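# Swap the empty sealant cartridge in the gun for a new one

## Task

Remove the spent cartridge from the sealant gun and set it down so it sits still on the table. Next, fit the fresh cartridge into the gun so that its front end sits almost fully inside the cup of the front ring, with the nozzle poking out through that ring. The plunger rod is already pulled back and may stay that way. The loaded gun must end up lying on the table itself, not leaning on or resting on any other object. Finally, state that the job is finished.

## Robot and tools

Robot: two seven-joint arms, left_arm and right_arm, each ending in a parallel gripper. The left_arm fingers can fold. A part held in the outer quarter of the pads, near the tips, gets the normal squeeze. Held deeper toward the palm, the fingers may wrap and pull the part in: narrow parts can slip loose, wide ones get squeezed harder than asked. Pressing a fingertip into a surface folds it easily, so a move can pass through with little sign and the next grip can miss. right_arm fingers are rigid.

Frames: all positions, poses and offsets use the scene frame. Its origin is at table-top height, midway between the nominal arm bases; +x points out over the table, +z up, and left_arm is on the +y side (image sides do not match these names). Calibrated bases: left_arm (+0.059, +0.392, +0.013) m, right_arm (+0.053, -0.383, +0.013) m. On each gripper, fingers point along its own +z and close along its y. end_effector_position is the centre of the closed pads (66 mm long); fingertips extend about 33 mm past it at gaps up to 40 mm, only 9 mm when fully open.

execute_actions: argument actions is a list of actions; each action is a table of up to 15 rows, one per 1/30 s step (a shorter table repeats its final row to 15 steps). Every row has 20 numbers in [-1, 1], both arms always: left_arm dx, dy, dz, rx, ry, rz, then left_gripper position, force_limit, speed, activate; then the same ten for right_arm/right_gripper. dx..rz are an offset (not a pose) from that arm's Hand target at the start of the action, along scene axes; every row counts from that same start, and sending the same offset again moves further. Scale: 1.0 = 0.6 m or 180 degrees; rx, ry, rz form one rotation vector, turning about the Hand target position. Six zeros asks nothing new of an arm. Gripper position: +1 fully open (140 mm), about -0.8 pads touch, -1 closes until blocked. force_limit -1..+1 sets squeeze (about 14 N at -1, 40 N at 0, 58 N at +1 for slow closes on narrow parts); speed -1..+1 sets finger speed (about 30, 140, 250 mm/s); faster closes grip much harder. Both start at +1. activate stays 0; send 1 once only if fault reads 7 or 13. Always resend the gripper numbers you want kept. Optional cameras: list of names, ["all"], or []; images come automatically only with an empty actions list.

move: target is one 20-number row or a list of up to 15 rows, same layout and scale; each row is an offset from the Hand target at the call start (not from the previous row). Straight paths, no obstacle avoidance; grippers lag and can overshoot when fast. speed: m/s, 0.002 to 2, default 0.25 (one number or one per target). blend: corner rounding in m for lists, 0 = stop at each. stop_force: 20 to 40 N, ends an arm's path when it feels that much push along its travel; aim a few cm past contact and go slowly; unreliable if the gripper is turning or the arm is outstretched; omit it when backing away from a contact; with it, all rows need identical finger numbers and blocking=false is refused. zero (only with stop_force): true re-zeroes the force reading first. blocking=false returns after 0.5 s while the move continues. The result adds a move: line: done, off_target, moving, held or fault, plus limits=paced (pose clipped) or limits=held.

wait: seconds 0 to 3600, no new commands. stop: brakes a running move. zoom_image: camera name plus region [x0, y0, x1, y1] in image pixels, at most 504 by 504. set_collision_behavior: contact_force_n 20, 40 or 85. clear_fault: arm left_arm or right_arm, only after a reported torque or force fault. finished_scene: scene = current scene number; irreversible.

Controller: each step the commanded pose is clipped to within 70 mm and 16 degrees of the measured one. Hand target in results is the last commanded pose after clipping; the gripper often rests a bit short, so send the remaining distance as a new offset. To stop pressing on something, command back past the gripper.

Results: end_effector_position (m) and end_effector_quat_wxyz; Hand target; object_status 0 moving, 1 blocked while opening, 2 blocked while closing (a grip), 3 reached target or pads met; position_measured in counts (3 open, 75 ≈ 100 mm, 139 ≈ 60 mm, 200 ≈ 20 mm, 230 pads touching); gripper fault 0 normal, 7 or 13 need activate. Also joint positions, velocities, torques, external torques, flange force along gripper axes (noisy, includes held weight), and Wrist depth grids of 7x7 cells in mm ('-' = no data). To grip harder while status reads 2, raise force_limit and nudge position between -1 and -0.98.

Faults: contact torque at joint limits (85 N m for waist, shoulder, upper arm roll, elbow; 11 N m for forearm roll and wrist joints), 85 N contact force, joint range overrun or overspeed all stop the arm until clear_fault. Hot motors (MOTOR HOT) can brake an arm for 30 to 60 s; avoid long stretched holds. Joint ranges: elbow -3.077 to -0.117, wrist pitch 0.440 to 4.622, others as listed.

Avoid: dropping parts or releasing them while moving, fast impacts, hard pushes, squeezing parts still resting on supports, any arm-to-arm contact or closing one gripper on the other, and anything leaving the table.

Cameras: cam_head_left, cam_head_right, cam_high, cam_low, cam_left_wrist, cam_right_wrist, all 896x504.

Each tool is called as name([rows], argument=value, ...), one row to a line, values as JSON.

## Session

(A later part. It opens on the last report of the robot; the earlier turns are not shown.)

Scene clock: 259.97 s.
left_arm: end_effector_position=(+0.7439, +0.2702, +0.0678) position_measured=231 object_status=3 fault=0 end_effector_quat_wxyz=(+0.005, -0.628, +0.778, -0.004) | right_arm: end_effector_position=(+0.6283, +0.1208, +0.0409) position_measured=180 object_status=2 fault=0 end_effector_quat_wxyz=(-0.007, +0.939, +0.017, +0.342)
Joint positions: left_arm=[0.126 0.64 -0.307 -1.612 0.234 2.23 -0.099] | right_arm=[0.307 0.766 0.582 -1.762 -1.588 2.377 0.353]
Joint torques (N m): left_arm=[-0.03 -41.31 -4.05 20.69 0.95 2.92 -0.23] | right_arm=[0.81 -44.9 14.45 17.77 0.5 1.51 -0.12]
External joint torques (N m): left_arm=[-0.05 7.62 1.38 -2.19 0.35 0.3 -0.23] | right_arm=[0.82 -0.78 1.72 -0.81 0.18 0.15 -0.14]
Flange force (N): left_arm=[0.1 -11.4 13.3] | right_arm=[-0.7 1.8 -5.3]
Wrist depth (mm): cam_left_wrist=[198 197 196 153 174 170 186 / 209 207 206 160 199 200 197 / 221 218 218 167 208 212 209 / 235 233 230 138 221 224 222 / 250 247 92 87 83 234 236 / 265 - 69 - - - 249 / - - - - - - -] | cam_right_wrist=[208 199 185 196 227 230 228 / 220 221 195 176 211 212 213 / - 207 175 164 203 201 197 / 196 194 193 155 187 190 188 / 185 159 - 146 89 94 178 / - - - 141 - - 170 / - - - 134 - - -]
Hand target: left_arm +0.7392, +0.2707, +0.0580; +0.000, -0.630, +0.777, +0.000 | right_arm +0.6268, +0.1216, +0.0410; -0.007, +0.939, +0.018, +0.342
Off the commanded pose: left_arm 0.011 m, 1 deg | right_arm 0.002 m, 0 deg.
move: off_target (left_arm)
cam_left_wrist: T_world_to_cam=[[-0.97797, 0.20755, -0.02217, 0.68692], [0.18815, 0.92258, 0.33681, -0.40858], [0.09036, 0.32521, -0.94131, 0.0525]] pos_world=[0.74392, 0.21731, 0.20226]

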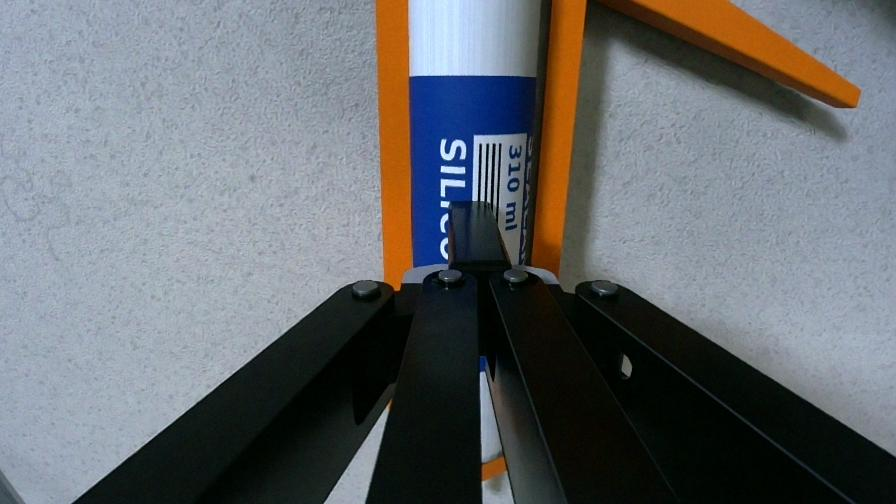

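move([
  [0,0,0.04,0,0,0,-1,-0.1,-1,0, 0,0,0,0,0,0,-1,0,-1,0],
  [0,0,0.04,0,0,0,-0.08,-0.1,0,0, 0,0,0,0,0,0,-1,0,-1,0],
], speed=[0.06,0.06], cameras=["cam_left_wrist","cam_low","cam_right_wrist"])

zoom_image(camera="cam_low", region=[440, 200, 640, 320])

Scene clock: 278.87 s.
left_arm: end_effector_position=(+0.7393, +0.2707, +0.0807) position_measured=139 object_status=0 fault=0 end_effector_quat_wxyz=(+0.001, -0.630, +0.776, +0.000) | right_arm: end_effector_position=(+0.6275, +0.1201, +0.0398) position_measured=180 object_status=2 fault=0 end_effector_quat_wxyz=(-0.006, +0.940, +0.018, +0.342)
Joint positions: left_arm=[0.127 0.618 -0.31 -1.61 0.223 2.194 -0.099] | right_arm=[0.307 0.766 0.582 -1.764 -1.588 2.377 0.353]
Joint torques (N m): left_arm=[0.59 -48.9 -5.42 24.7 0.51 2.47 0.19] | right_arm=[0.31 -45.19 13.79 19.06 0.46 1.32 -0.11]
External joint torques (N m): left_arm=[0.37 -0.59 -0.31 1.74 -0.1 -0.09 0.19] | right_arm=[0.24 -1.08 1 0.52 0.14 -0.05 -0.13]
Flange force (N): left_arm=[-0.9 -6.9 -2.0] | right_arm=[1.5 -0.6 -2.5]
Wrist depth (mm): cam_left_wrist=[207 206 205 180 188 185 202 / 221 217 217 172 214 214 211 / 231 230 230 182 224 226 224 / 245 243 137 193 154 238 238 / - 87 87 204 221 88 246 / - 71 267 236 267 - 72 / - - - 290 294 - -] | cam_right_wrist=[207 197 183 194 227 229 227 / 221 220 195 173 209 208 212 / 207 207 186 164 202 200 195 / 194 191 190 155 185 188 187 / 183 159 - 146 89 89 177 / - - - 142 - - - / - - - 135 - - -]
Hand target: left_arm +0.7392, +0.2707, +0.0820; +0.000, -0.630, +0.777, +0.000 | right_arm +0.6268, +0.1216, +0.0410; -0.007, +0.939, +0.018, +0.342
Off the commanded pose: left_arm 0.001 m, 0 deg | right_arm 0.002 m, 0 deg.
move: done
cam_left_wrist: T_world_to_cam=[[-0.97931, 0.20217, -0.00921, 0.68401], [0.18733, 0.92278, 0.33673, -0.41204], [0.07657, 0.32804, -0.94156, 0.0744]] pos_world=[0.74135, 0.21753, 0.2151]
cam_right_wrist: T_world_to_cam=[[0.05355, -0.99855, -0.00504, 0.09875], [-0.94071, -0.04876, -0.33569, 0.61275], [0.33496, 0.02272, -0.94196, -0.02872]] pos_world=[0.58075, 0.12914, 0.17914]
Images, in order (width x height): cam_low 896x504, cam_left_wrist 896x504, cam_right_wrist 896x504.

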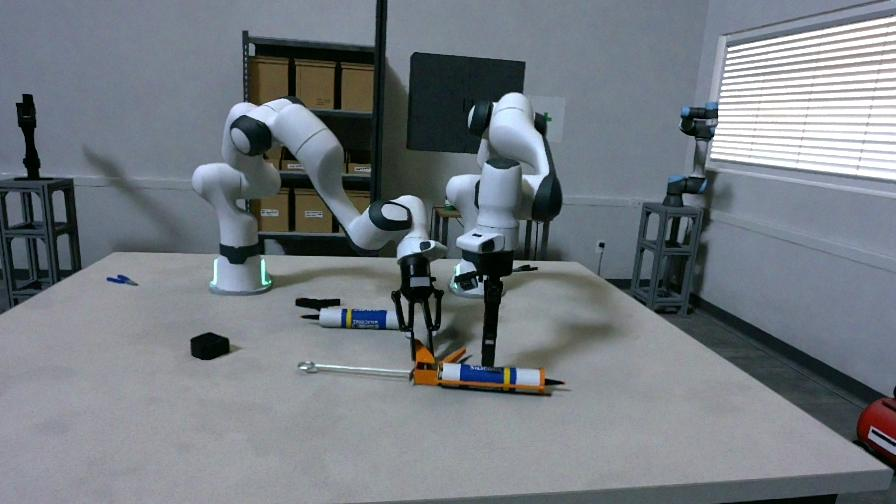

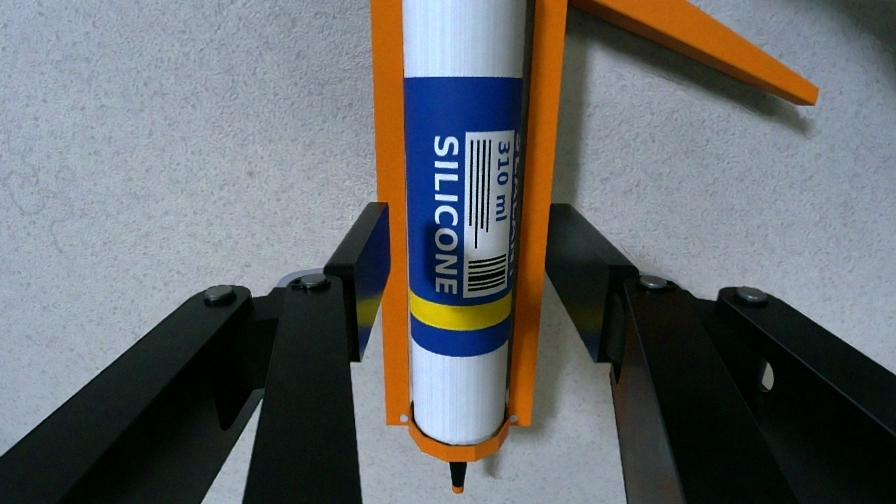

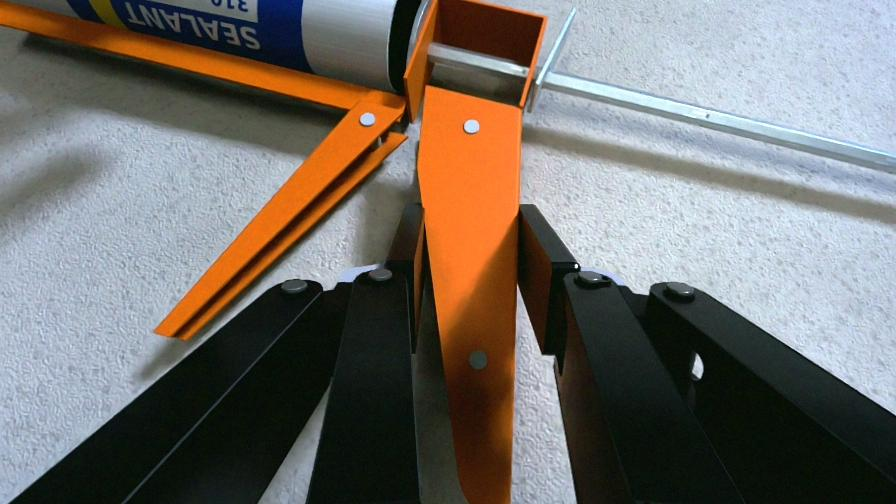

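Scaled by 2.520.

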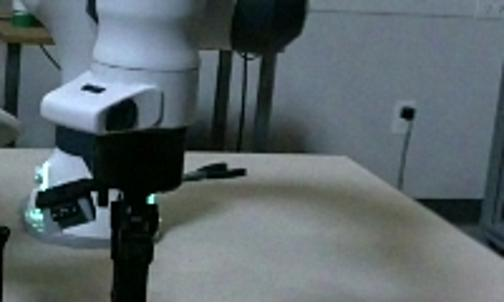

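zoom_image(camera="cam_low", region=[400, 330, 580, 410])

zoom_image(camera="cam_left_wrist", region=[340, 150, 600, 300])

Scaled by 2.800.

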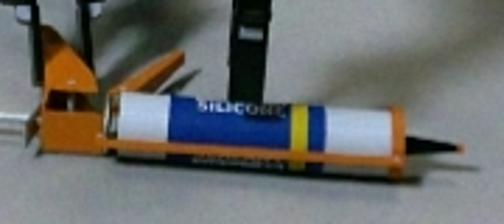

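Scaled by 1.938.

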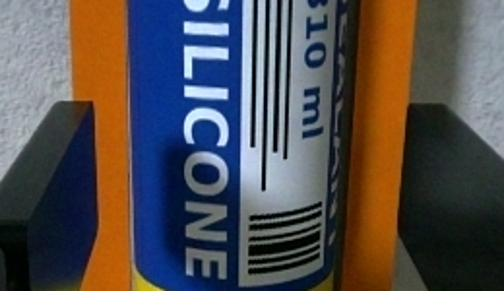

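zoom_image(camera="cam_low", region=[500, 355, 575, 400])

zoom_image(camera="cam_right_wrist", region=[0, 0, 460, 200])

Scaled by 6.720.

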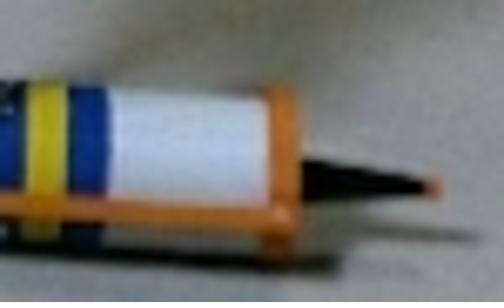

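Scaled by 1.096.

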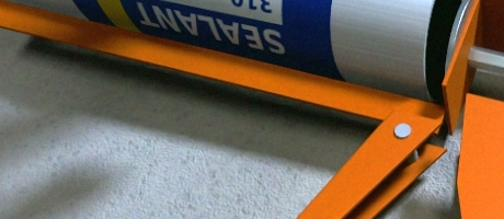

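zoom_image(camera="cam_low", region=[430, 350, 520, 400])

Scaled by 5.600.

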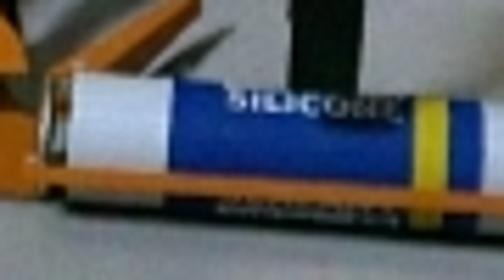

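zoom_image(camera="cam_left_wrist", region=[370, 390, 550, 500])

move(target=[0,0,0.1,0,0,0,-0.08,-0.1,0,0, 0,0,0,0,0,0,-1,0,-1,0], speed=0.15, cameras=["cam_left_wrist"])

zoom_image(camera="cam_left_wrist", region=[370, 310, 550, 420])

Scaled by 2.800.

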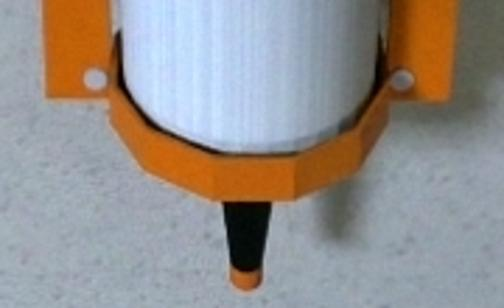

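Scene clock: 363.50 s.
left_arm: end_effector_position=(+0.7405, +0.2710, +0.1428) position_measured=139 object_status=3 fault=0 end_effector_quat_wxyz=(+0.003, -0.632, +0.775, -0.001) | right_arm: end_effector_position=(+0.6275, +0.1201, +0.0398) position_measured=180 object_status=2 fault=0 end_effector_quat_wxyz=(-0.006, +0.940, +0.018, +0.342)
Joint positions: left_arm=[0.137 0.542 -0.329 -1.566 0.196 2.081 -0.086] | right_arm=[0.307 0.766 0.582 -1.764 -1.588 2.377 0.353]
Joint velocities: left_arm=[0 0 0 -0.001 0.001 -0.004 0.002] | right_arm=[within noise]
Joint torques (N m): left_arm=[0.6 -47.17 -5.29 25.54 0.57 2.53 0.32] | right_arm=[0.26 -45.17 13.79 19.1 0.48 1.3 -0.13]
External joint torques (N m): left_arm=[0.28 -0.14 -0.62 1.8 -0.09 -0.04 0.33] | right_arm=[0.23 -1.11 1.05 0.58 0.16 -0.06 -0.14]
Flange force (N): left_arm=[-0.9 -8.6 -2.3] | right_arm=[1.7 -0.7 -2.5]
Wrist depth (mm): cam_left_wrist=[264 263 262 219 240 254 256 / 278 277 274 232 271 270 269 / 293 294 292 247 287 286 282 / 313 311 137 262 273 303 302 / 331 87 82 280 115 88 314 / - 71 345 349 348 - 72 / - - - 378 - - -] | cam_right_wrist=[206 197 183 194 226 232 227 / 221 219 195 175 208 208 212 / 207 205 189 164 201 200 196 / 194 193 190 155 185 188 187 / 184 160 - 146 89 89 177 / - - - 142 - - - / - - - 136 - - -]
Hand target: left_arm +0.7392, +0.2707, +0.1420; +0.000, -0.630, +0.777, +0.000 | right_arm +0.6268, +0.1216, +0.0410; -0.007, +0.939, +0.018, +0.342
Off the commanded pose: left_arm 0.002 m, 0 deg | right_arm 0.002 m, 0 deg.
move: done
cam_left_wrist: T_world_to_cam=[[-0.98008, 0.19819, -0.01303, 0.68791], [0.18225, 0.92348, 0.33759, -0.42992], [0.07894, 0.32849, -0.9412, 0.13071]] pos_world=[0.74224, 0.21775, 0.27712]

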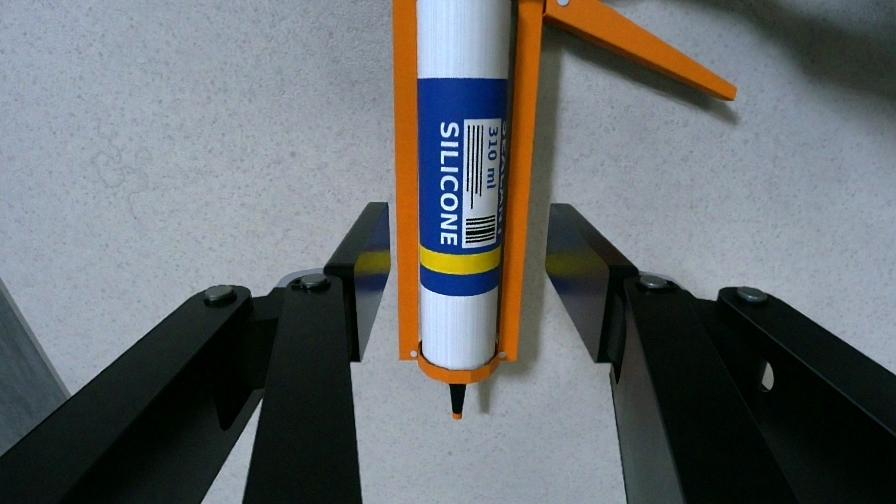

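Scaled by 2.800.

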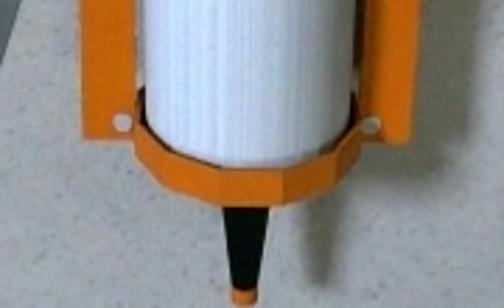

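move(target=[0.0139,0.0652,-0.08,0,0,0,-0.2,-0.1,0,0, 0,0,0,0,0,0,-1,0,-1,0], speed=0.1, cameras=["cam_left_wrist"])

zoom_image(camera="cam_left_wrist", region=[350, 180, 590, 330])

Scene clock: 390.70 s.
left_arm: end_effector_position=(+0.7464, +0.3099, +0.0938) position_measured=154 object_status=3 fault=0 end_effector_quat_wxyz=(-0.001, -0.633, +0.774, +0.001) | right_arm: end_effector_position=(+0.6275, +0.1201, +0.0398) position_measured=180 object_status=2 fault=0 end_effector_quat_wxyz=(-0.006, +0.940, +0.018, +0.342)
Joint positions: left_arm=[0.186 0.608 -0.314 -1.59 0.215 2.161 -0.043] | right_arm=[0.307 0.766 0.582 -1.764 -1.588 2.377 0.353]
Joint velocities: left_arm=[0 -0.001 -0.001 0.001 0 0.001 0.005] | right_arm=[within noise]
Joint torques (N m): left_arm=[0.42 -48.73 -5.6 24.89 1.14 2.92 0.26] | right_arm=[0.29 -45.17 13.81 19.11 0.47 1.29 -0.11]
External joint torques (N m): left_arm=[0.37 -0.34 -0.39 1.7 0.52 0.36 0.26] | right_arm=[0.18 -0.89 0.93 0.5 0.15 -0.09 -0.13]
Flange force (N): left_arm=[-1.2 -6.8 -0.8] | right_arm=[1.5 -0.8 -2.1]
Wrist depth (mm): cam_left_wrist=[218 218 217 176 214 215 214 / 231 229 229 186 224 227 225 / 243 243 241 195 238 239 238 / 257 258 250 202 161 255 252 / - 82 93 217 115 88 264 / - 70 66 292 - 76 71 / - - - 309 - - -] | cam_right_wrist=[206 197 183 196 226 229 224 / 221 219 195 175 198 208 211 / 207 206 189 164 201 200 196 / 194 193 190 155 185 188 187 / 183 160 - 146 89 89 177 / - - - 142 - - - / - - - 135 - - -]
Hand target: left_arm +0.7475, +0.3098, +0.0940; +0.000, -0.630, +0.777, +0.000 | right_arm +0.6268, +0.1216, +0.0410; -0.007, +0.939, +0.018, +0.342
Off the commanded pose: left_arm 0.001 m, 1 deg | right_arm 0.002 m, 0 deg.
move: done
cam_left_wrist: T_world_to_cam=[[-0.98081, 0.1949, -0.00521, 0.6862], [0.18195, 0.9246, 0.33467, -0.45024], [0.07004, 0.3273, -0.94232, 0.07845]] pos_world=[0.74946, 0.25687, 0.22818]

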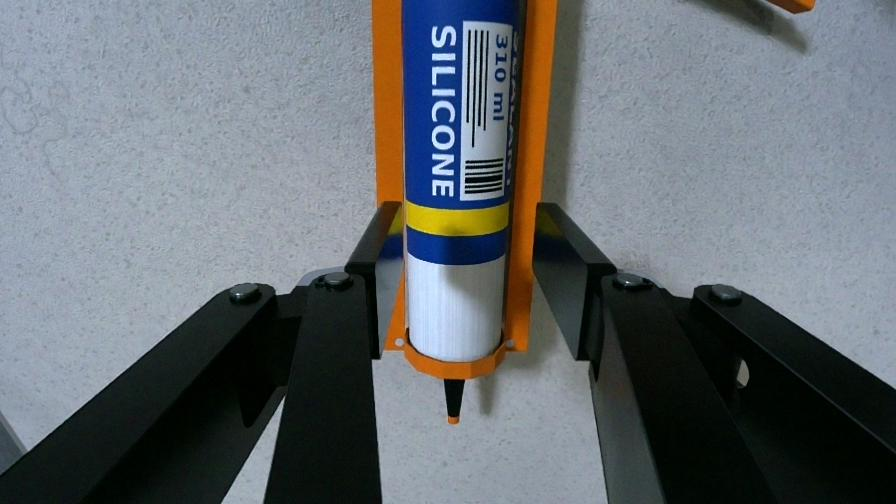

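Scaled by 2.100.

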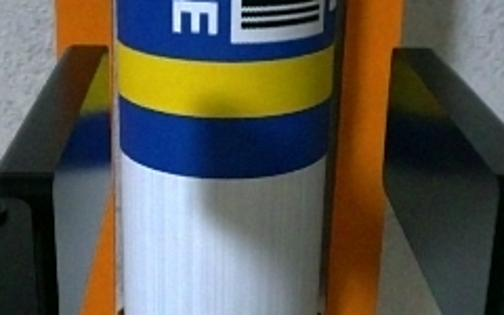

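move([
  [0.0046,-0.001,0,0,0,-0.0028,-0.2,-0.1,0,0, 0,0,0,0,0,0,-1,0,-1,0],
  [0.0046,-0.001,-0.055,0,0,-0.0028,-0.2,-0.1,0,0, 0,0,0,0,0,0,-1,0,-1,0],
], speed=0.06, cameras=["cam_left_wrist"])

zoom_image(camera="cam_left_wrist", region=[350, 180, 590, 330])

Scene clock: 404.90 s.
left_arm: end_effector_position=(+0.7493, +0.3093, +0.0612) position_measured=154 object_status=3 fault=0 end_effector_quat_wxyz=(-0.001, -0.626, +0.780, +0.001) | right_arm: end_effector_position=(+0.6275, +0.1201, +0.0398) position_measured=180 object_status=2 fault=0 end_effector_quat_wxyz=(-0.006, +0.940, +0.018, +0.342)
Joint positions: left_arm=[0.183 0.663 -0.31 -1.589 0.235 2.212 -0.035] | right_arm=[0.307 0.766 0.582 -1.764 -1.588 2.377 0.353]
Joint velocities: left_arm=[0 0.002 0 0.001 0.001 0.005 -0.001] | right_arm=[within noise]
Joint torques (N m): left_arm=[-0.28 -49.67 -5.38 24.44 1.12 2.93 -0.15] | right_arm=[0.29 -45.13 13.81 19.1 0.47 1.3 -0.11]
External joint torques (N m): left_arm=[-0.44 -0.32 0.12 1.66 0.52 0.37 -0.15] | right_arm=[0.32 -0.97 1.08 0.51 0.15 -0.06 -0.13]
Flange force (N): left_arm=[0.1 -7.5 0.1] | right_arm=[1.4 -0.9 -2.3]
Wrist depth (mm): cam_left_wrist=[189 188 188 145 182 186 185 / 200 199 197 152 193 196 195 / 210 211 209 161 203 206 205 / 223 224 217 169 161 219 218 / 236 87 93 - 115 88 229 / - 70 66 211 - 75 71 / - - - 268 - - -] | cam_right_wrist=[206 198 184 196 227 229 227 / 222 219 195 175 209 208 212 / 207 206 189 164 201 200 196 / 194 196 190 155 185 188 187 / 183 159 - 146 89 89 177 / - - - 142 - - - / - - - 135 - - -]
Hand target: left_arm +0.7503, +0.3092, +0.0610; +0.000, -0.626, +0.780, +0.000 | right_arm +0.6268, +0.1216, +0.0410; -0.007, +0.939, +0.018, +0.342
Off the commanded pose: left_arm 0.001 m, 0 deg | right_arm 0.002 m, 0 deg.
move: done
cam_left_wrist: T_world_to_cam=[[-0.97702, 0.21307, -0.00583, 0.68049], [0.19901, 0.92166, 0.33307, -0.45108], [0.07634, 0.32425, -0.94288, 0.04399]] pos_world=[0.75126, 0.25648, 0.19568]

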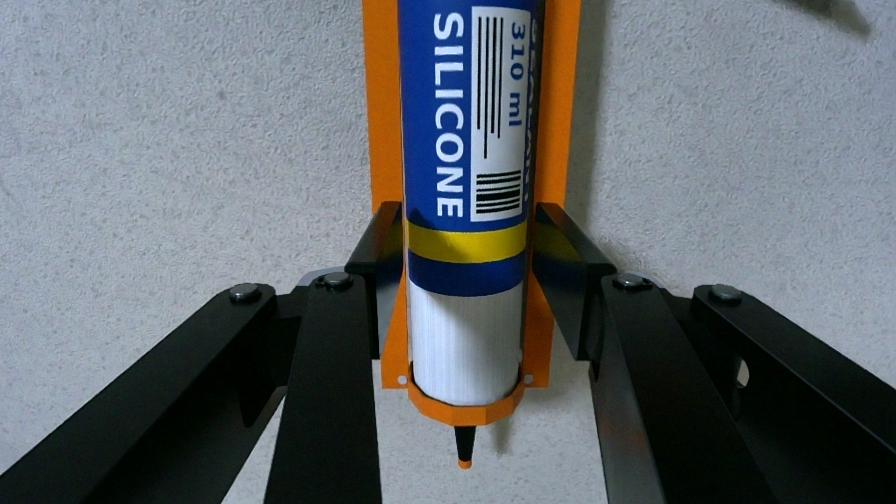

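Scaled by 2.100.

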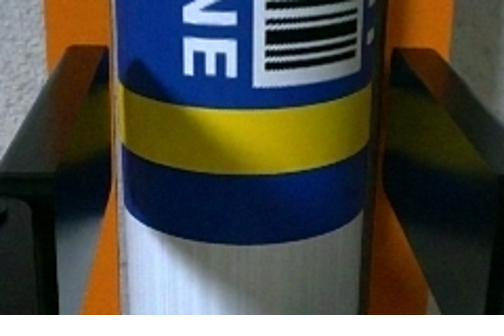

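move(target=[0,0,-0.0028,0,0,0,-0.2,-0.1,0,0, 0,0,0,0,0,0,-1,0,-1,0], speed=0.03)

move(target=[0,0,-0.0025,0,0,0,-0.2,-0.1,0,0, 0,0,0,0,0,0,-1,0,-1,0], speed=0.03)

move(target=[0,0,-0.0025,0,0,0,-0.2,-0.1,0,0, 0,0,0,0,0,0,-1,0,-1,0], speed=0.03, cameras=["cam_left_wrist"])

Scene clock: 417.23 s.
left_arm: end_effector_position=(+0.7500, +0.3091, +0.0604) position_measured=154 object_status=3 fault=0 end_effector_quat_wxyz=(-0.001, -0.626, +0.780, +0.000) | right_arm: end_effector_position=(+0.6275, +0.1201, +0.0398) position_measured=180 object_status=2 fault=0 end_effector_quat_wxyz=(-0.006, +0.940, +0.018, +0.342)
Joint positions: left_arm=[0.183 0.665 -0.31 -1.589 0.236 2.216 -0.035] | right_arm=[0.307 0.766 0.582 -1.764 -1.588 2.377 0.353]
Joint torques (N m): left_arm=[-0.32 -49.04 -5.24 24.24 1.1 2.91 -0.16] | right_arm=[0.25 -45.12 13.8 19.06 0.48 1.31 -0.1]
External joint torques (N m): left_arm=[-0.46 0.22 0.26 1.54 0.51 0.35 -0.16] | right_arm=[0.26 -0.95 1.05 0.45 0.17 -0.06 -0.12]
Flange force (N): left_arm=[0.0 -8.6 1.0] | right_arm=[1.4 -0.7 -2.4]
Wrist depth (mm): cam_left_wrist=[188 188 187 144 181 183 183 / 198 199 197 152 191 196 193 / 210 209 207 160 204 205 205 / 223 224 217 169 161 218 217 / 235 87 93 181 115 88 229 / - 70 66 209 - 75 71 / - - - 268 - - -] | cam_right_wrist=[206 198 183 195 227 229 226 / 221 219 195 176 209 209 212 / 206 206 189 164 202 200 196 / 194 193 180 155 185 188 185 / 183 160 - 146 89 89 177 / - - - 142 - - - / - - - 135 - - -]
Hand target: left_arm +0.7503, +0.3092, +0.0593; +0.000, -0.626, +0.780, +0.000 | right_arm +0.6268, +0.1216, +0.0410; -0.007, +0.939, +0.018, +0.342
Off the commanded pose: left_arm 0.001 m, 0 deg | right_arm 0.002 m, 0 deg.
move: done

Scene clock: 417.73 s.
left_arm: end_effector_position=(+0.7501, +0.3091, +0.0590) position_measured=154 object_status=3 fault=0 end_effector_quat_wxyz=(-0.001, -0.626, +0.780, +0.000) | right_arm: end_effector_position=(+0.6275, +0.1201, +0.0398) position_measured=180 object_status=2 fault=0 end_effector_quat_wxyz=(-0.006, +0.940, +0.018, +0.342)
Joint positions: left_arm=[0.182 0.667 -0.309 -1.589 0.237 2.218 -0.035] | right_arm=[0.307 0.766 0.582 -1.764 -1.588 2.377 0.353]
Joint torques (N m): left_arm=[-0.23 -49.17 -5.21 24.04 1.09 2.85 -0.16] | right_arm=[0.3 -45.12 13.75 19.09 0.47 1.3 -0.07]
External joint torques (N m): left_arm=[-0.1 -0.11 0.47 1.51 0.5 0.31 -0.16] | right_arm=[0.11 -0.97 0.85 0.54 0.15 -0.08 -0.09]
Flange force (N): left_arm=[-0.4 -7.3 0.5] | right_arm=[1.5 -0.6 -2.1]
Wrist depth (mm): cam_left_wrist=[185 187 186 144 167 184 183 / 198 197 196 151 192 193 192 / 209 209 207 159 201 205 202 / 222 221 215 168 161 215 215 / 233 87 92 178 115 88 225 / - 70 66 189 - 75 71 / - - - 266 - - -] | cam_right_wrist=[206 197 183 196 222 229 223 / 221 219 195 173 209 209 212 / 207 205 188 164 203 200 198 / 194 193 190 155 156 188 187 / 183 159 - 146 89 89 177 / - - - 142 - - - / - - - 135 - - -]
Hand target: left_arm +0.7503, +0.3092, +0.0578; +0.000, -0.626, +0.780, +0.000 | right_arm +0.6268, +0.1216, +0.0410; -0.007, +0.939, +0.018, +0.342
Off the commanded pose: left_arm 0.001 m, 0 deg | right_arm 0.002 m, 0 deg.
move: done

Scene clock: 418.23 s.
left_arm: end_effector_position=(+0.7501, +0.3091, +0.0575) position_measured=154 object_status=3 fault=0 end_effector_quat_wxyz=(-0.001, -0.625, +0.780, +0.000) | right_arm: end_effector_position=(+0.6275, +0.1201, +0.0398) position_measured=180 object_status=2 fault=0 end_effector_quat_wxyz=(-0.006, +0.940, +0.018, +0.342)
Joint positions: left_arm=[0.182 0.669 -0.308 -1.589 0.237 2.221 -0.035] | right_arm=[0.307 0.766 0.582 -1.764 -1.588 2.377 0.353]
Joint torques (N m): left_arm=[0.02 -49.21 -5.35 23.96 1.09 2.91 -0.18] | right_arm=[0.28 -45.15 13.78 19.1 0.46 1.31 -0.12]
External joint torques (N m): left_arm=[-0.2 0.22 0.1 1.2 0.5 0.34 -0.18] | right_arm=[0.3 -1.11 1.09 0.6 0.15 -0.04 -0.13]
Flange force (N): left_arm=[-0.1 -6.6 1.0] | right_arm=[1.6 -0.9 -2.5]
Wrist depth (mm): cam_left_wrist=[184 185 184 142 165 182 182 / 196 196 195 149 189 191 191 / 208 207 205 157 200 203 201 / 221 219 213 166 161 215 215 / 233 87 93 173 115 88 224 / - 70 66 191 - 75 71 / - - - 263 - - -] | cam_right_wrist=[206 198 183 196 227 228 223 / 221 219 195 173 208 208 212 / 204 206 186 164 202 200 196 / 192 193 190 155 185 188 187 / 183 160 - 146 89 89 179 / - - - 142 - - - / - - - 135 - - -]
Hand target: left_arm +0.7503, +0.3092, +0.0563; +0.000, -0.626, +0.780, +0.000 | right_arm +0.6268, +0.1216, +0.0410; -0.007, +0.939, +0.018, +0.342
Off the commanded pose: left_arm 0.001 m, 0 deg | right_arm 0.002 m, 0 deg.
move: done
cam_left_wrist: T_world_to_cam=[[-0.97677, 0.21413, -0.0081, 0.68095], [0.19925, 0.92152, 0.33331, -0.45004], [0.07884, 0.32395, -0.94278, 0.03868]] pos_world=[0.75176, 0.25638, 0.19199]

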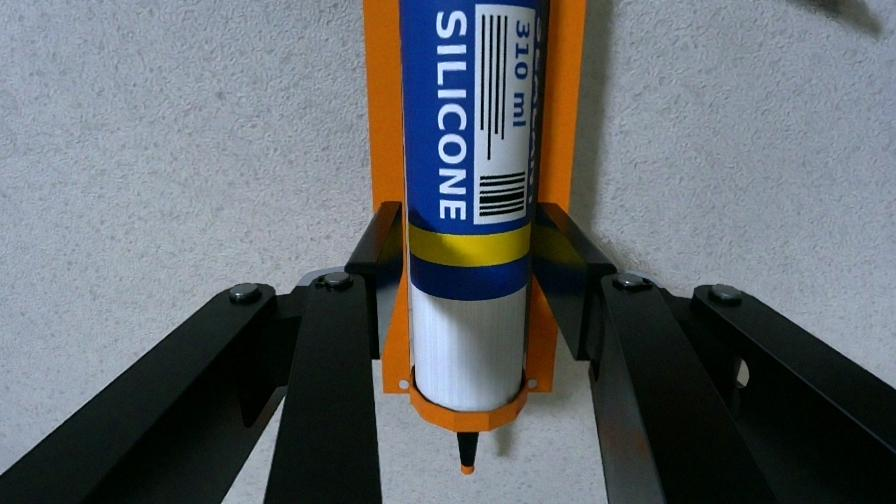

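move(target=[0,0,0,0,0,0,-1,-0.1,-1,0, 0,0,0,0,0,0,-1,0,-1,0], speed=0.03, cameras=["cam_left_wrist"])

Scene clock: 424.27 s.
left_arm: end_effector_position=(+0.7554, +0.3090, +0.0679) position_measured=231 object_status=3 fault=0 end_effector_quat_wxyz=(+0.006, -0.625, +0.780, -0.004) | right_arm: end_effector_position=(+0.6290, +0.1204, +0.0413) position_measured=180 object_status=2 fault=0 end_effector_quat_wxyz=(-0.007, +0.939, +0.015, +0.343)
Joint positions: left_arm=[0.18 0.656 -0.307 -1.585 0.237 2.22 -0.035] | right_arm=[0.306 0.765 0.582 -1.762 -1.588 2.377 0.355]
Joint torques (N m): left_arm=[0.06 -40.47 -3.85 20.32 1.03 3.17 -0.17] | right_arm=[1.08 -44.55 14.57 17.31 0.48 1.55 -0.25]
External joint torques (N m): left_arm=[-0.12 8.77 1.51 -2.54 0.43 0.58 -0.17] | right_arm=[1.08 -0.34 1.82 -1.29 0.16 0.19 -0.27]
Flange force (N): left_arm=[-0.8 -12.7 15.5] | right_arm=[-1.3 1.9 -5.3]
Wrist depth (mm): cam_left_wrist=[197 196 195 151 173 190 188 / 209 207 206 160 198 200 198 / 221 219 218 167 193 211 209 / 235 232 231 138 220 224 223 / 252 246 92 87 83 234 236 / 265 - 69 - - - 249 / - - - - - - -] | cam_right_wrist=[209 200 187 197 227 231 228 / 224 222 197 177 210 210 213 / 209 208 189 164 203 202 197 / 196 192 194 155 188 188 189 / 185 159 - 145 89 94 178 / - - - 141 - - 170 / - - - 134 - - -]
Hand target: left_arm +0.7503, +0.3092, +0.0563; +0.000, -0.626, +0.780, +0.000 | right_arm +0.6268, +0.1216, +0.0410; -0.007, +0.939, +0.018, +0.342
Off the commanded pose: left_arm 0.013 m, 1 deg | right_arm 0.003 m, 0 deg.
move: done
cam_left_wrist: T_world_to_cam=[[-0.97643, 0.2146, -0.02307, 0.68674], [0.1944, 0.92085, 0.338, -0.45094], [0.09378, 0.32554, -0.94086, 0.03625]] pos_world=[0.75482, 0.25607, 0.20237]

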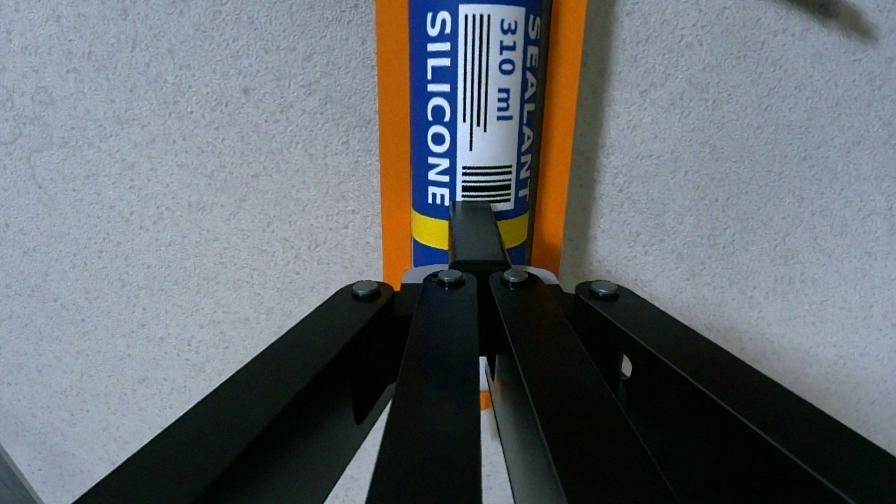

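move([
  [0,0,0.03,0,0,0,-1,-0.1,-1,0, 0,0,0,0,0,0,-1,0,-1,0],
  [0,0,0.03,0,0,0,-0.2,-0.1,0,0, 0,0,0,0,0,0,-1,0,-1,0],
  [0,0,-0.004,0,0,0,-0.2,-0.1,0,0, 0,0,0,0,0,0,-1,0,-1,0],
], speed=[0.1,0.1,0.04], cameras=["cam_left_wrist"])

zoom_image(camera="cam_left_wrist", region=[350, 150, 590, 300])

Scene clock: 449.53 s.
left_arm: end_effector_position=(+0.7495, +0.3092, +0.0544) position_measured=154 object_status=3 fault=0 end_effector_quat_wxyz=(-0.001, -0.626, +0.780, +0.000) | right_arm: end_effector_position=(+0.6280, +0.1194, +0.0398) position_measured=180 object_status=2 fault=0 end_effector_quat_wxyz=(-0.006, +0.940, +0.016, +0.342)
Joint positions: left_arm=[0.18 0.673 -0.305 -1.59 0.237 2.225 -0.035] | right_arm=[0.306 0.766 0.581 -1.764 -1.588 2.376 0.356]
Joint velocities: left_arm=[0.001 -0.001 -0.001 -0.001 0.001 0.004 -0.004] | right_arm=[within noise]
Joint torques (N m): left_arm=[-0.28 -49.68 -5.25 24.32 1.11 2.88 -0.16] | right_arm=[0.45 -44.72 14.08 18.81 0.5 1.58 -0.23]
External joint torques (N m): left_arm=[-0.35 -0.41 0.28 1.78 0.52 0.34 -0.16] | right_arm=[0.38 -0.69 1.3 0.3 0.18 0.22 -0.25]
Flange force (N): left_arm=[-0.1 -7.9 0.0] | right_arm=[1.6 -0.8 -2.2]
Wrist depth (mm): cam_left_wrist=[185 182 182 139 177 180 179 / 193 193 192 146 186 190 188 / 204 203 203 154 196 200 199 / 216 216 210 161 161 211 211 / 229 87 93 168 115 88 220 / - 70 66 184 - 75 71 / - - - 261 - - -] | cam_right_wrist=[206 197 183 194 227 231 225 / 221 219 195 173 209 208 212 / 207 205 189 164 201 200 196 / 194 193 190 155 185 188 187 / 183 160 - 146 89 89 177 / - - - 142 - - - / - - - 135 - - -]
Hand target: left_arm +0.7503, +0.3092, +0.0539; +0.000, -0.626, +0.780, +0.000 | right_arm +0.6268, +0.1216, +0.0410; -0.007, +0.939, +0.018, +0.342
Off the commanded pose: left_arm 0.001 m, 0 deg | right_arm 0.003 m, 0 deg.
move: done
cam_left_wrist: T_world_to_cam=[[-0.97681, 0.21402, -0.00635, 0.68027], [0.19973, 0.92151, 0.33304, -0.44923], [0.07713, 0.32405, -0.94289, 0.03706]] pos_world=[0.75136, 0.25638, 0.18888]

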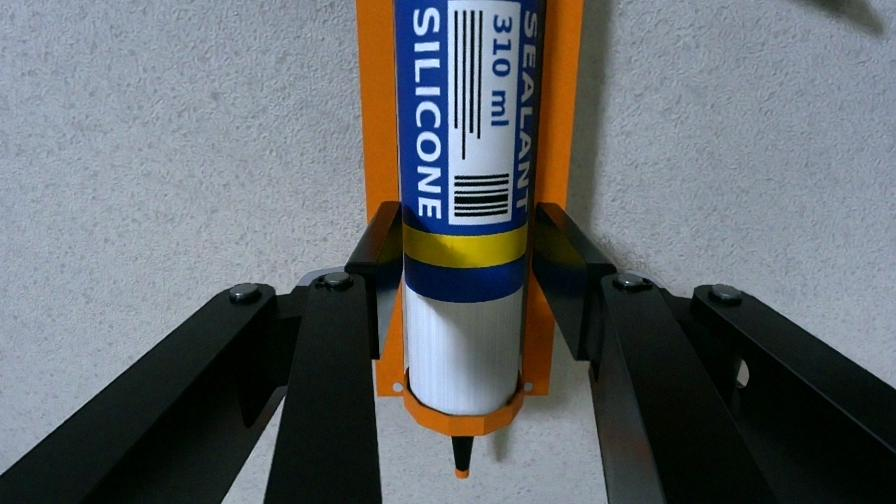

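Scaled by 2.100.

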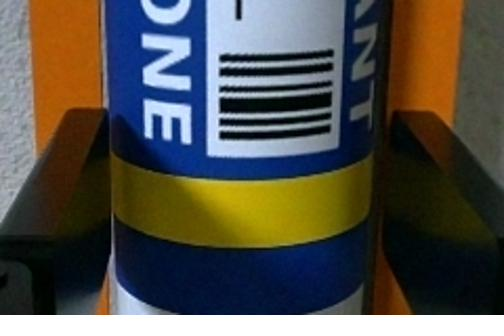

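move(target=[-0.0012,0,-0.0042,0,0,0,-0.2,-0.1,0,0, 0,0,0,0,0,0,-1,0,-1,0], speed=0.03)

move(target=[0,0,-0.0042,0,0,0,-0.2,-0.1,0,0, 0,0,0,0,0,0,-1,0,-1,0], speed=0.03, cameras=["cam_left_wrist"])

Scene clock: 453.50 s.
left_arm: end_effector_position=(+0.7494, +0.3092, +0.0526) position_measured=154 object_status=3 fault=0 end_effector_quat_wxyz=(-0.001, -0.625, +0.780, +0.000) | right_arm: end_effector_position=(+0.6280, +0.1194, +0.0398) position_measured=180 object_status=2 fault=0 end_effector_quat_wxyz=(-0.006, +0.940, +0.016, +0.342)
Joint positions: left_arm=[0.179 0.674 -0.304 -1.594 0.237 2.231 -0.035] | right_arm=[0.306 0.766 0.581 -1.764 -1.588 2.376 0.356]
Joint velocities: left_arm=[0 0 0.002 0 -0.001 0.003 -0.001] | right_arm=[within noise]
Joint torques (N m): left_arm=[-0.22 -49.37 -5.25 23.81 1.05 2.88 -0.2] | right_arm=[0.47 -44.7 14.08 18.8 0.5 1.58 -0.25]
External joint torques (N m): left_arm=[-0.26 0.04 0.29 1.23 0.46 0.32 -0.2] | right_arm=[0.15 -0.54 1.1 0.28 0.18 0.19 -0.27]
Flange force (N): left_arm=[0.0 -6.3 0.8] | right_arm=[1.7 -0.6 -1.8]
Wrist depth (mm): cam_left_wrist=[183 181 179 137 174 178 177 / 192 191 190 144 184 187 186 / 203 203 201 152 195 198 197 / 215 213 208 160 160 209 209 / 227 87 93 166 115 88 218 / - 70 66 190 - 75 71 / - - - 258 - - -] | cam_right_wrist=[206 197 183 196 227 235 227 / 221 220 193 176 209 208 211 / 207 206 189 164 202 200 197 / 194 193 190 155 185 188 187 / 184 159 - 146 89 89 177 / - - - 142 - - - / - - - 135 - - -]
Hand target: left_arm +0.7496, +0.3092, +0.0514; +0.000, -0.626, +0.780, +0.000 | right_arm +0.6268, +0.1216, +0.0410; -0.007, +0.939, +0.018, +0.342
Off the commanded pose: left_arm 0.001 m, 0 deg | right_arm 0.003 m, 0 deg.
move: done

Scene clock: 454.00 s.
left_arm: end_effector_position=(+0.7493, +0.3092, +0.0499) position_measured=154 object_status=3 fault=0 end_effector_quat_wxyz=(-0.001, -0.625, +0.781, +0.000) | right_arm: end_effector_position=(+0.6280, +0.1194, +0.0398) position_measured=180 object_status=2 fault=0 end_effector_quat_wxyz=(-0.006, +0.940, +0.016, +0.342)
Joint positions: left_arm=[0.178 0.678 -0.302 -1.595 0.238 2.235 -0.035] | right_arm=[0.306 0.766 0.581 -1.764 -1.588 2.376 0.356]
Joint velocities: left_arm=[-0.001 0.001 0.002 0 -0.001 0.003 0] | right_arm=[within noise]
Joint torques (N m): left_arm=[0.03 -49.47 -5.23 23.88 1.03 2.94 -0.24] | right_arm=[0.47 -44.74 14.11 18.79 0.48 1.6 -0.23]
External joint torques (N m): left_arm=[0 -0.07 0.31 1.37 0.44 0.38 -0.24] | right_arm=[0.36 -0.53 1.28 0.17 0.17 0.23 -0.25]
Flange force (N): left_arm=[-0.3 -6.3 0.7] | right_arm=[1.3 -0.6 -2.1]
Wrist depth (mm): cam_left_wrist=[178 179 177 134 157 175 174 / 189 189 188 142 181 185 184 / 200 199 198 150 191 195 194 / 211 212 205 157 161 206 206 / 224 87 93 163 115 88 215 / - 70 66 182 - 75 71 / - - - 253 - - -] | cam_right_wrist=[206 197 183 196 226 225 226 / 221 219 195 173 209 208 212 / 207 206 189 164 201 200 196 / 194 196 190 155 156 188 187 / 183 159 - 146 89 89 177 / - - - 142 - - - / - - - 135 - - -]
Hand target: left_arm +0.7496, +0.3092, +0.0488; +0.000, -0.626, +0.780, +0.000 | right_arm +0.6268, +0.1216, +0.0410; -0.007, +0.939, +0.018, +0.342
Off the commanded pose: left_arm 0.001 m, 0 deg | right_arm 0.003 m, 0 deg.
move: done
cam_left_wrist: T_world_to_cam=[[-0.97658, 0.21503, -0.00764, 0.67965], [0.20024, 0.92128, 0.33337, -0.44804], [0.07872, 0.32404, -0.94276, 0.03164]] pos_world=[0.75096, 0.25637, 0.18439]

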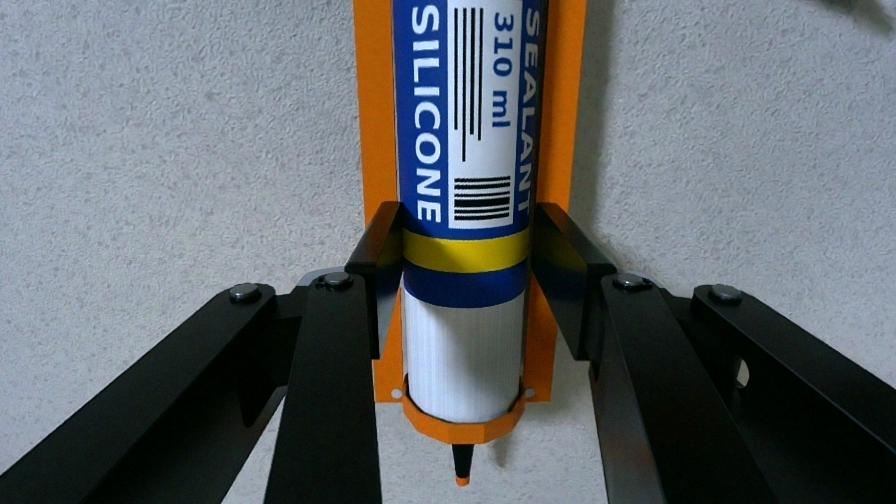

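move(target=[0.0,0,-0.0033,0,0,0,-0.2,-0.1,0,0, 0,0,0,0,0,0,-1,0,-1,0], speed=0.03)

move(target=[0,0,-0.0033,0,0,0,-0.2,-0.1,0,0, 0,0,0,0,0,0,-1,0,-1,0], speed=0.03)

move(target=[0,0,-0.0025,0,0,0,-0.2,-0.1,0,0, 0,0,0,0,0,0,-1,0,-1,0], speed=0.03, cameras=["cam_left_wrist"])

Scene clock: 459.40 s.
left_arm: end_effector_position=(+0.7495, +0.3092, +0.0481) position_measured=154 object_status=3 fault=0 end_effector_quat_wxyz=(+0.000, -0.625, +0.781, +0.000) | right_arm: end_effector_position=(+0.6280, +0.1194, +0.0398) position_measured=180 object_status=2 fault=0 end_effector_quat_wxyz=(-0.006, +0.940, +0.016, +0.342)
Joint positions: left_arm=[0.176 0.681 -0.3 -1.595 0.238 2.239 -0.035] | right_arm=[0.306 0.766 0.581 -1.764 -1.588 2.376 0.356]
Joint torques (N m): left_arm=[-0.34 -49.41 -5.48 23.85 0.98 2.92 -0.25] | right_arm=[0.48 -44.66 14.12 18.84 0.49 1.59 -0.22]
External joint torques (N m): left_arm=[-0.53 -0.13 -0.1 1.43 0.4 0.38 -0.25] | right_arm=[0.64 -0.45 1.49 0.17 0.17 0.24 -0.24]
Flange force (N): left_arm=[0.5 -6.8 0.6] | right_arm=[1.2 -1.2 -2.0]
Wrist depth (mm): cam_left_wrist=[178 177 174 133 155 174 173 / 187 187 186 140 180 184 182 / 198 198 196 147 189 193 192 / 209 210 204 155 161 204 205 / 224 87 93 161 115 88 213 / - 70 66 190 - 76 71 / - - - 252 - - -] | cam_right_wrist=[203 197 183 196 227 228 227 / 221 219 195 175 192 208 212 / 207 206 189 164 201 200 196 / 194 193 190 156 185 188 187 / 184 160 - 146 89 89 177 / - - - 142 - - - / - - - 134 - - -]
Hand target: left_arm +0.7496, +0.3092, +0.0469; +0.000, -0.626, +0.780, +0.000 | right_arm +0.6268, +0.1216, +0.0410; -0.007, +0.939, +0.018, +0.342
Off the commanded pose: left_arm 0.001 m, 0 deg | right_arm 0.003 m, 0 deg.
move: done

Scene clock: 459.90 s.
left_arm: end_effector_position=(+0.7495, +0.3092, +0.0462) position_measured=154 object_status=3 fault=0 end_effector_quat_wxyz=(+0.000, -0.625, +0.781, +0.000) | right_arm: end_effector_position=(+0.6280, +0.1194, +0.0398) position_measured=180 object_status=2 fault=0 end_effector_quat_wxyz=(-0.006, +0.940, +0.016, +0.342)
Joint positions: left_arm=[0.175 0.683 -0.298 -1.595 0.238 2.242 -0.035] | right_arm=[0.306 0.766 0.581 -1.764 -1.588 2.376 0.356]
Joint torques (N m): left_arm=[0.23 -49.44 -4.8 23.74 0.97 2.95 -0.23] | right_arm=[0.47 -44.7 14.08 18.82 0.49 1.59 -0.22]
External joint torques (N m): left_arm=[0.12 0.35 0.68 1.1 0.38 0.37 -0.23] | right_arm=[0.38 -0.42 1.23 0.17 0.18 0.22 -0.24]
Flange force (N): left_arm=[-0.5 -6.1 1.5] | right_arm=[1.3 -0.8 -1.7]
Wrist depth (mm): cam_left_wrist=[176 175 173 131 153 172 171 / 187 184 182 138 163 182 180 / 195 195 194 146 190 191 191 / 208 208 201 153 160 203 202 / 221 87 92 160 167 88 212 / - 70 66 179 - 75 71 / - - - 249 - - -] | cam_right_wrist=[203 198 185 196 227 231 224 / 221 221 193 175 208 208 212 / 207 - 189 164 202 201 196 / - 188 190 155 185 188 187 / 183 160 - 146 89 89 177 / - - - 142 - - - / - - - 135 - - -]
Hand target: left_arm +0.7496, +0.3092, +0.0449; +0.000, -0.626, +0.780, +0.000 | right_arm +0.6268, +0.1216, +0.0410; -0.007, +0.939, +0.018, +0.342
Off the commanded pose: left_arm 0.001 m, 0 deg | right_arm 0.003 m, 0 deg.
move: done

Scene clock: 460.40 s.
left_arm: end_effector_position=(+0.7495, +0.3092, +0.0447) position_measured=154 object_status=3 fault=0 end_effector_quat_wxyz=(+0.000, -0.625, +0.781, +0.000) | right_arm: end_effector_position=(+0.6280, +0.1194, +0.0398) position_measured=180 object_status=2 fault=0 end_effector_quat_wxyz=(-0.006, +0.940, +0.016, +0.342)
Joint positions: left_arm=[0.174 0.686 -0.297 -1.595 0.238 2.245 -0.035] | right_arm=[0.306 0.766 0.581 -1.764 -1.588 2.376 0.356]
Joint torques (N m): left_arm=[-0.11 -49.45 -5.13 23.71 0.96 2.9 -0.24] | right_arm=[0.45 -44.72 14.07 18.79 0.5 1.58 -0.26]
External joint torques (N m): left_arm=[0.03 0.05 0.48 1.33 0.38 0.36 -0.24] | right_arm=[0.46 -0.59 1.35 0.2 0.18 0.23 -0.28]
Flange force (N): left_arm=[-0.4 -6.4 0.9] | right_arm=[1.4 -0.8 -2.2]
Wrist depth (mm): cam_left_wrist=[175 174 171 129 150 171 170 / 184 183 181 136 161 181 178 / 194 194 193 144 188 190 189 / 206 205 200 150 160 201 200 / 219 87 93 158 115 88 210 / - 70 66 185 - 75 71 / - - - 247 - - -] | cam_right_wrist=[203 197 182 195 227 228 - / 221 220 192 175 193 208 209 / 207 206 189 164 201 198 196 / 194 193 190 155 184 188 187 / 184 160 - 146 89 89 177 / - - - 142 - - - / - - - 135 - - -]
Hand target: left_arm +0.7496, +0.3092, +0.0434; +0.000, -0.626, +0.780, +0.000 | right_arm +0.6268, +0.1216, +0.0410; -0.007, +0.939, +0.018, +0.342
Off the commanded pose: left_arm 0.001 m, 0 deg | right_arm 0.003 m, 0 deg.
move: done
cam_left_wrist: T_world_to_cam=[[-0.97652, 0.21527, -0.00825, 0.67971], [0.20025, 0.92119, 0.33363, -0.44635], [0.07942, 0.32414, -0.94267, 0.02617]] pos_world=[0.75106, 0.25637, 0.17919]

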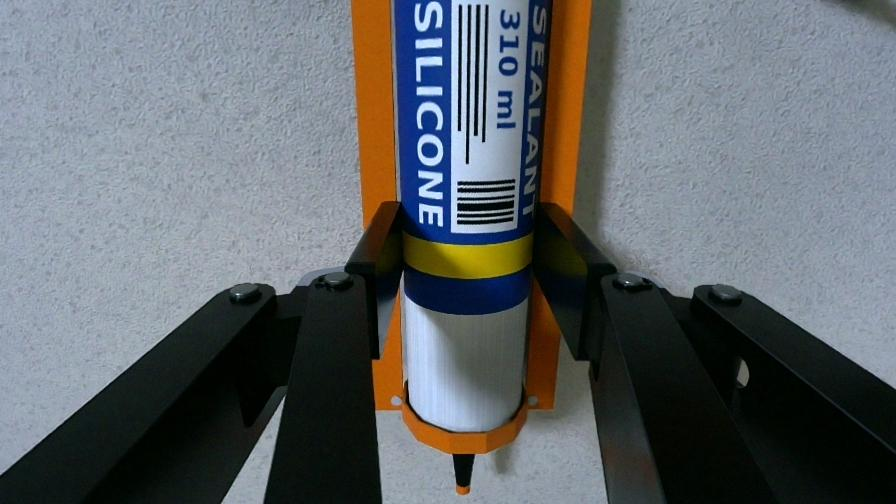

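move(target=[0,0,0,0,0,0,-1,-0.1,-1,0, 0,0,0,0,0,0,-1,0,-1,0], speed=0.03, cameras=["cam_left_wrist"])

Scene clock: 466.33 s.
left_arm: end_effector_position=(+0.7496, +0.3093, +0.0447) position_measured=160 object_status=2 fault=0 end_effector_quat_wxyz=(+0.000, -0.625, +0.781, +0.000) | right_arm: end_effector_position=(+0.6280, +0.1194, +0.0398) position_measured=180 object_status=2 fault=0 end_effector_quat_wxyz=(-0.006, +0.940, +0.016, +0.342)
Joint positions: left_arm=[0.174 0.686 -0.296 -1.595 0.238 2.245 -0.035] | right_arm=[0.306 0.766 0.581 -1.764 -1.588 2.376 0.356]
Joint torques (N m): left_arm=[-0.31 -49.44 -5.1 23.73 0.9 2.89 -0.23] | right_arm=[0.46 -44.74 13.98 18.83 0.66 1.43 -0.24]
External joint torques (N m): left_arm=[-0.49 0.24 0.29 1.17 0.31 0.31 -0.23] | right_arm=[0.46 -0.73 1.29 0.33 0.34 0.08 -0.26]
Flange force (N): left_arm=[0.3 -6.7 1.2] | right_arm=[1.8 -1.3 -2.4]
Wrist depth (mm): cam_left_wrist=[174 174 172 130 151 171 170 / 184 183 181 137 161 180 179 / 195 194 193 145 189 190 189 / 206 206 203 151 155 201 200 / 220 87 92 157 112 88 210 / - 69 66 184 - 78 - / - - - 247 - - -] | cam_right_wrist=[204 197 182 196 226 227 227 / 221 220 195 175 209 208 211 / 207 204 189 164 204 200 196 / 194 193 190 155 156 188 187 / 184 160 - 146 89 89 177 / - - - 142 - - - / - - - 136 - - -]
Hand target: left_arm +0.7496, +0.3092, +0.0434; +0.000, -0.626, +0.780, +0.000 | right_arm +0.6268, +0.1216, +0.0410; -0.007, +0.939, +0.018, +0.342
Off the commanded pose: left_arm 0.001 m, 0 deg | right_arm 0.003 m, 0 deg.
move: done
cam_left_wrist: T_world_to_cam=[[-0.97652, 0.21526, -0.00844, 0.67983], [0.20017, 0.92115, 0.33378, -0.44642], [0.07963, 0.32425, -0.94261, 0.02593]] pos_world=[0.75116, 0.25647, 0.17919]

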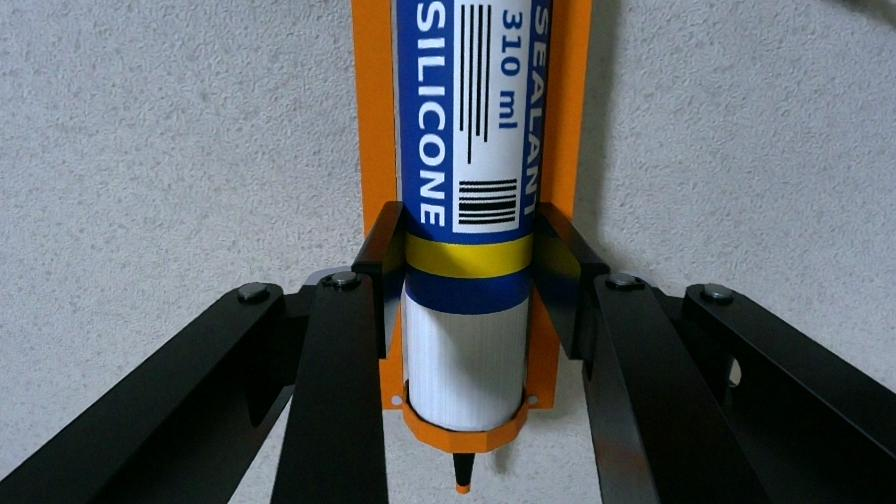

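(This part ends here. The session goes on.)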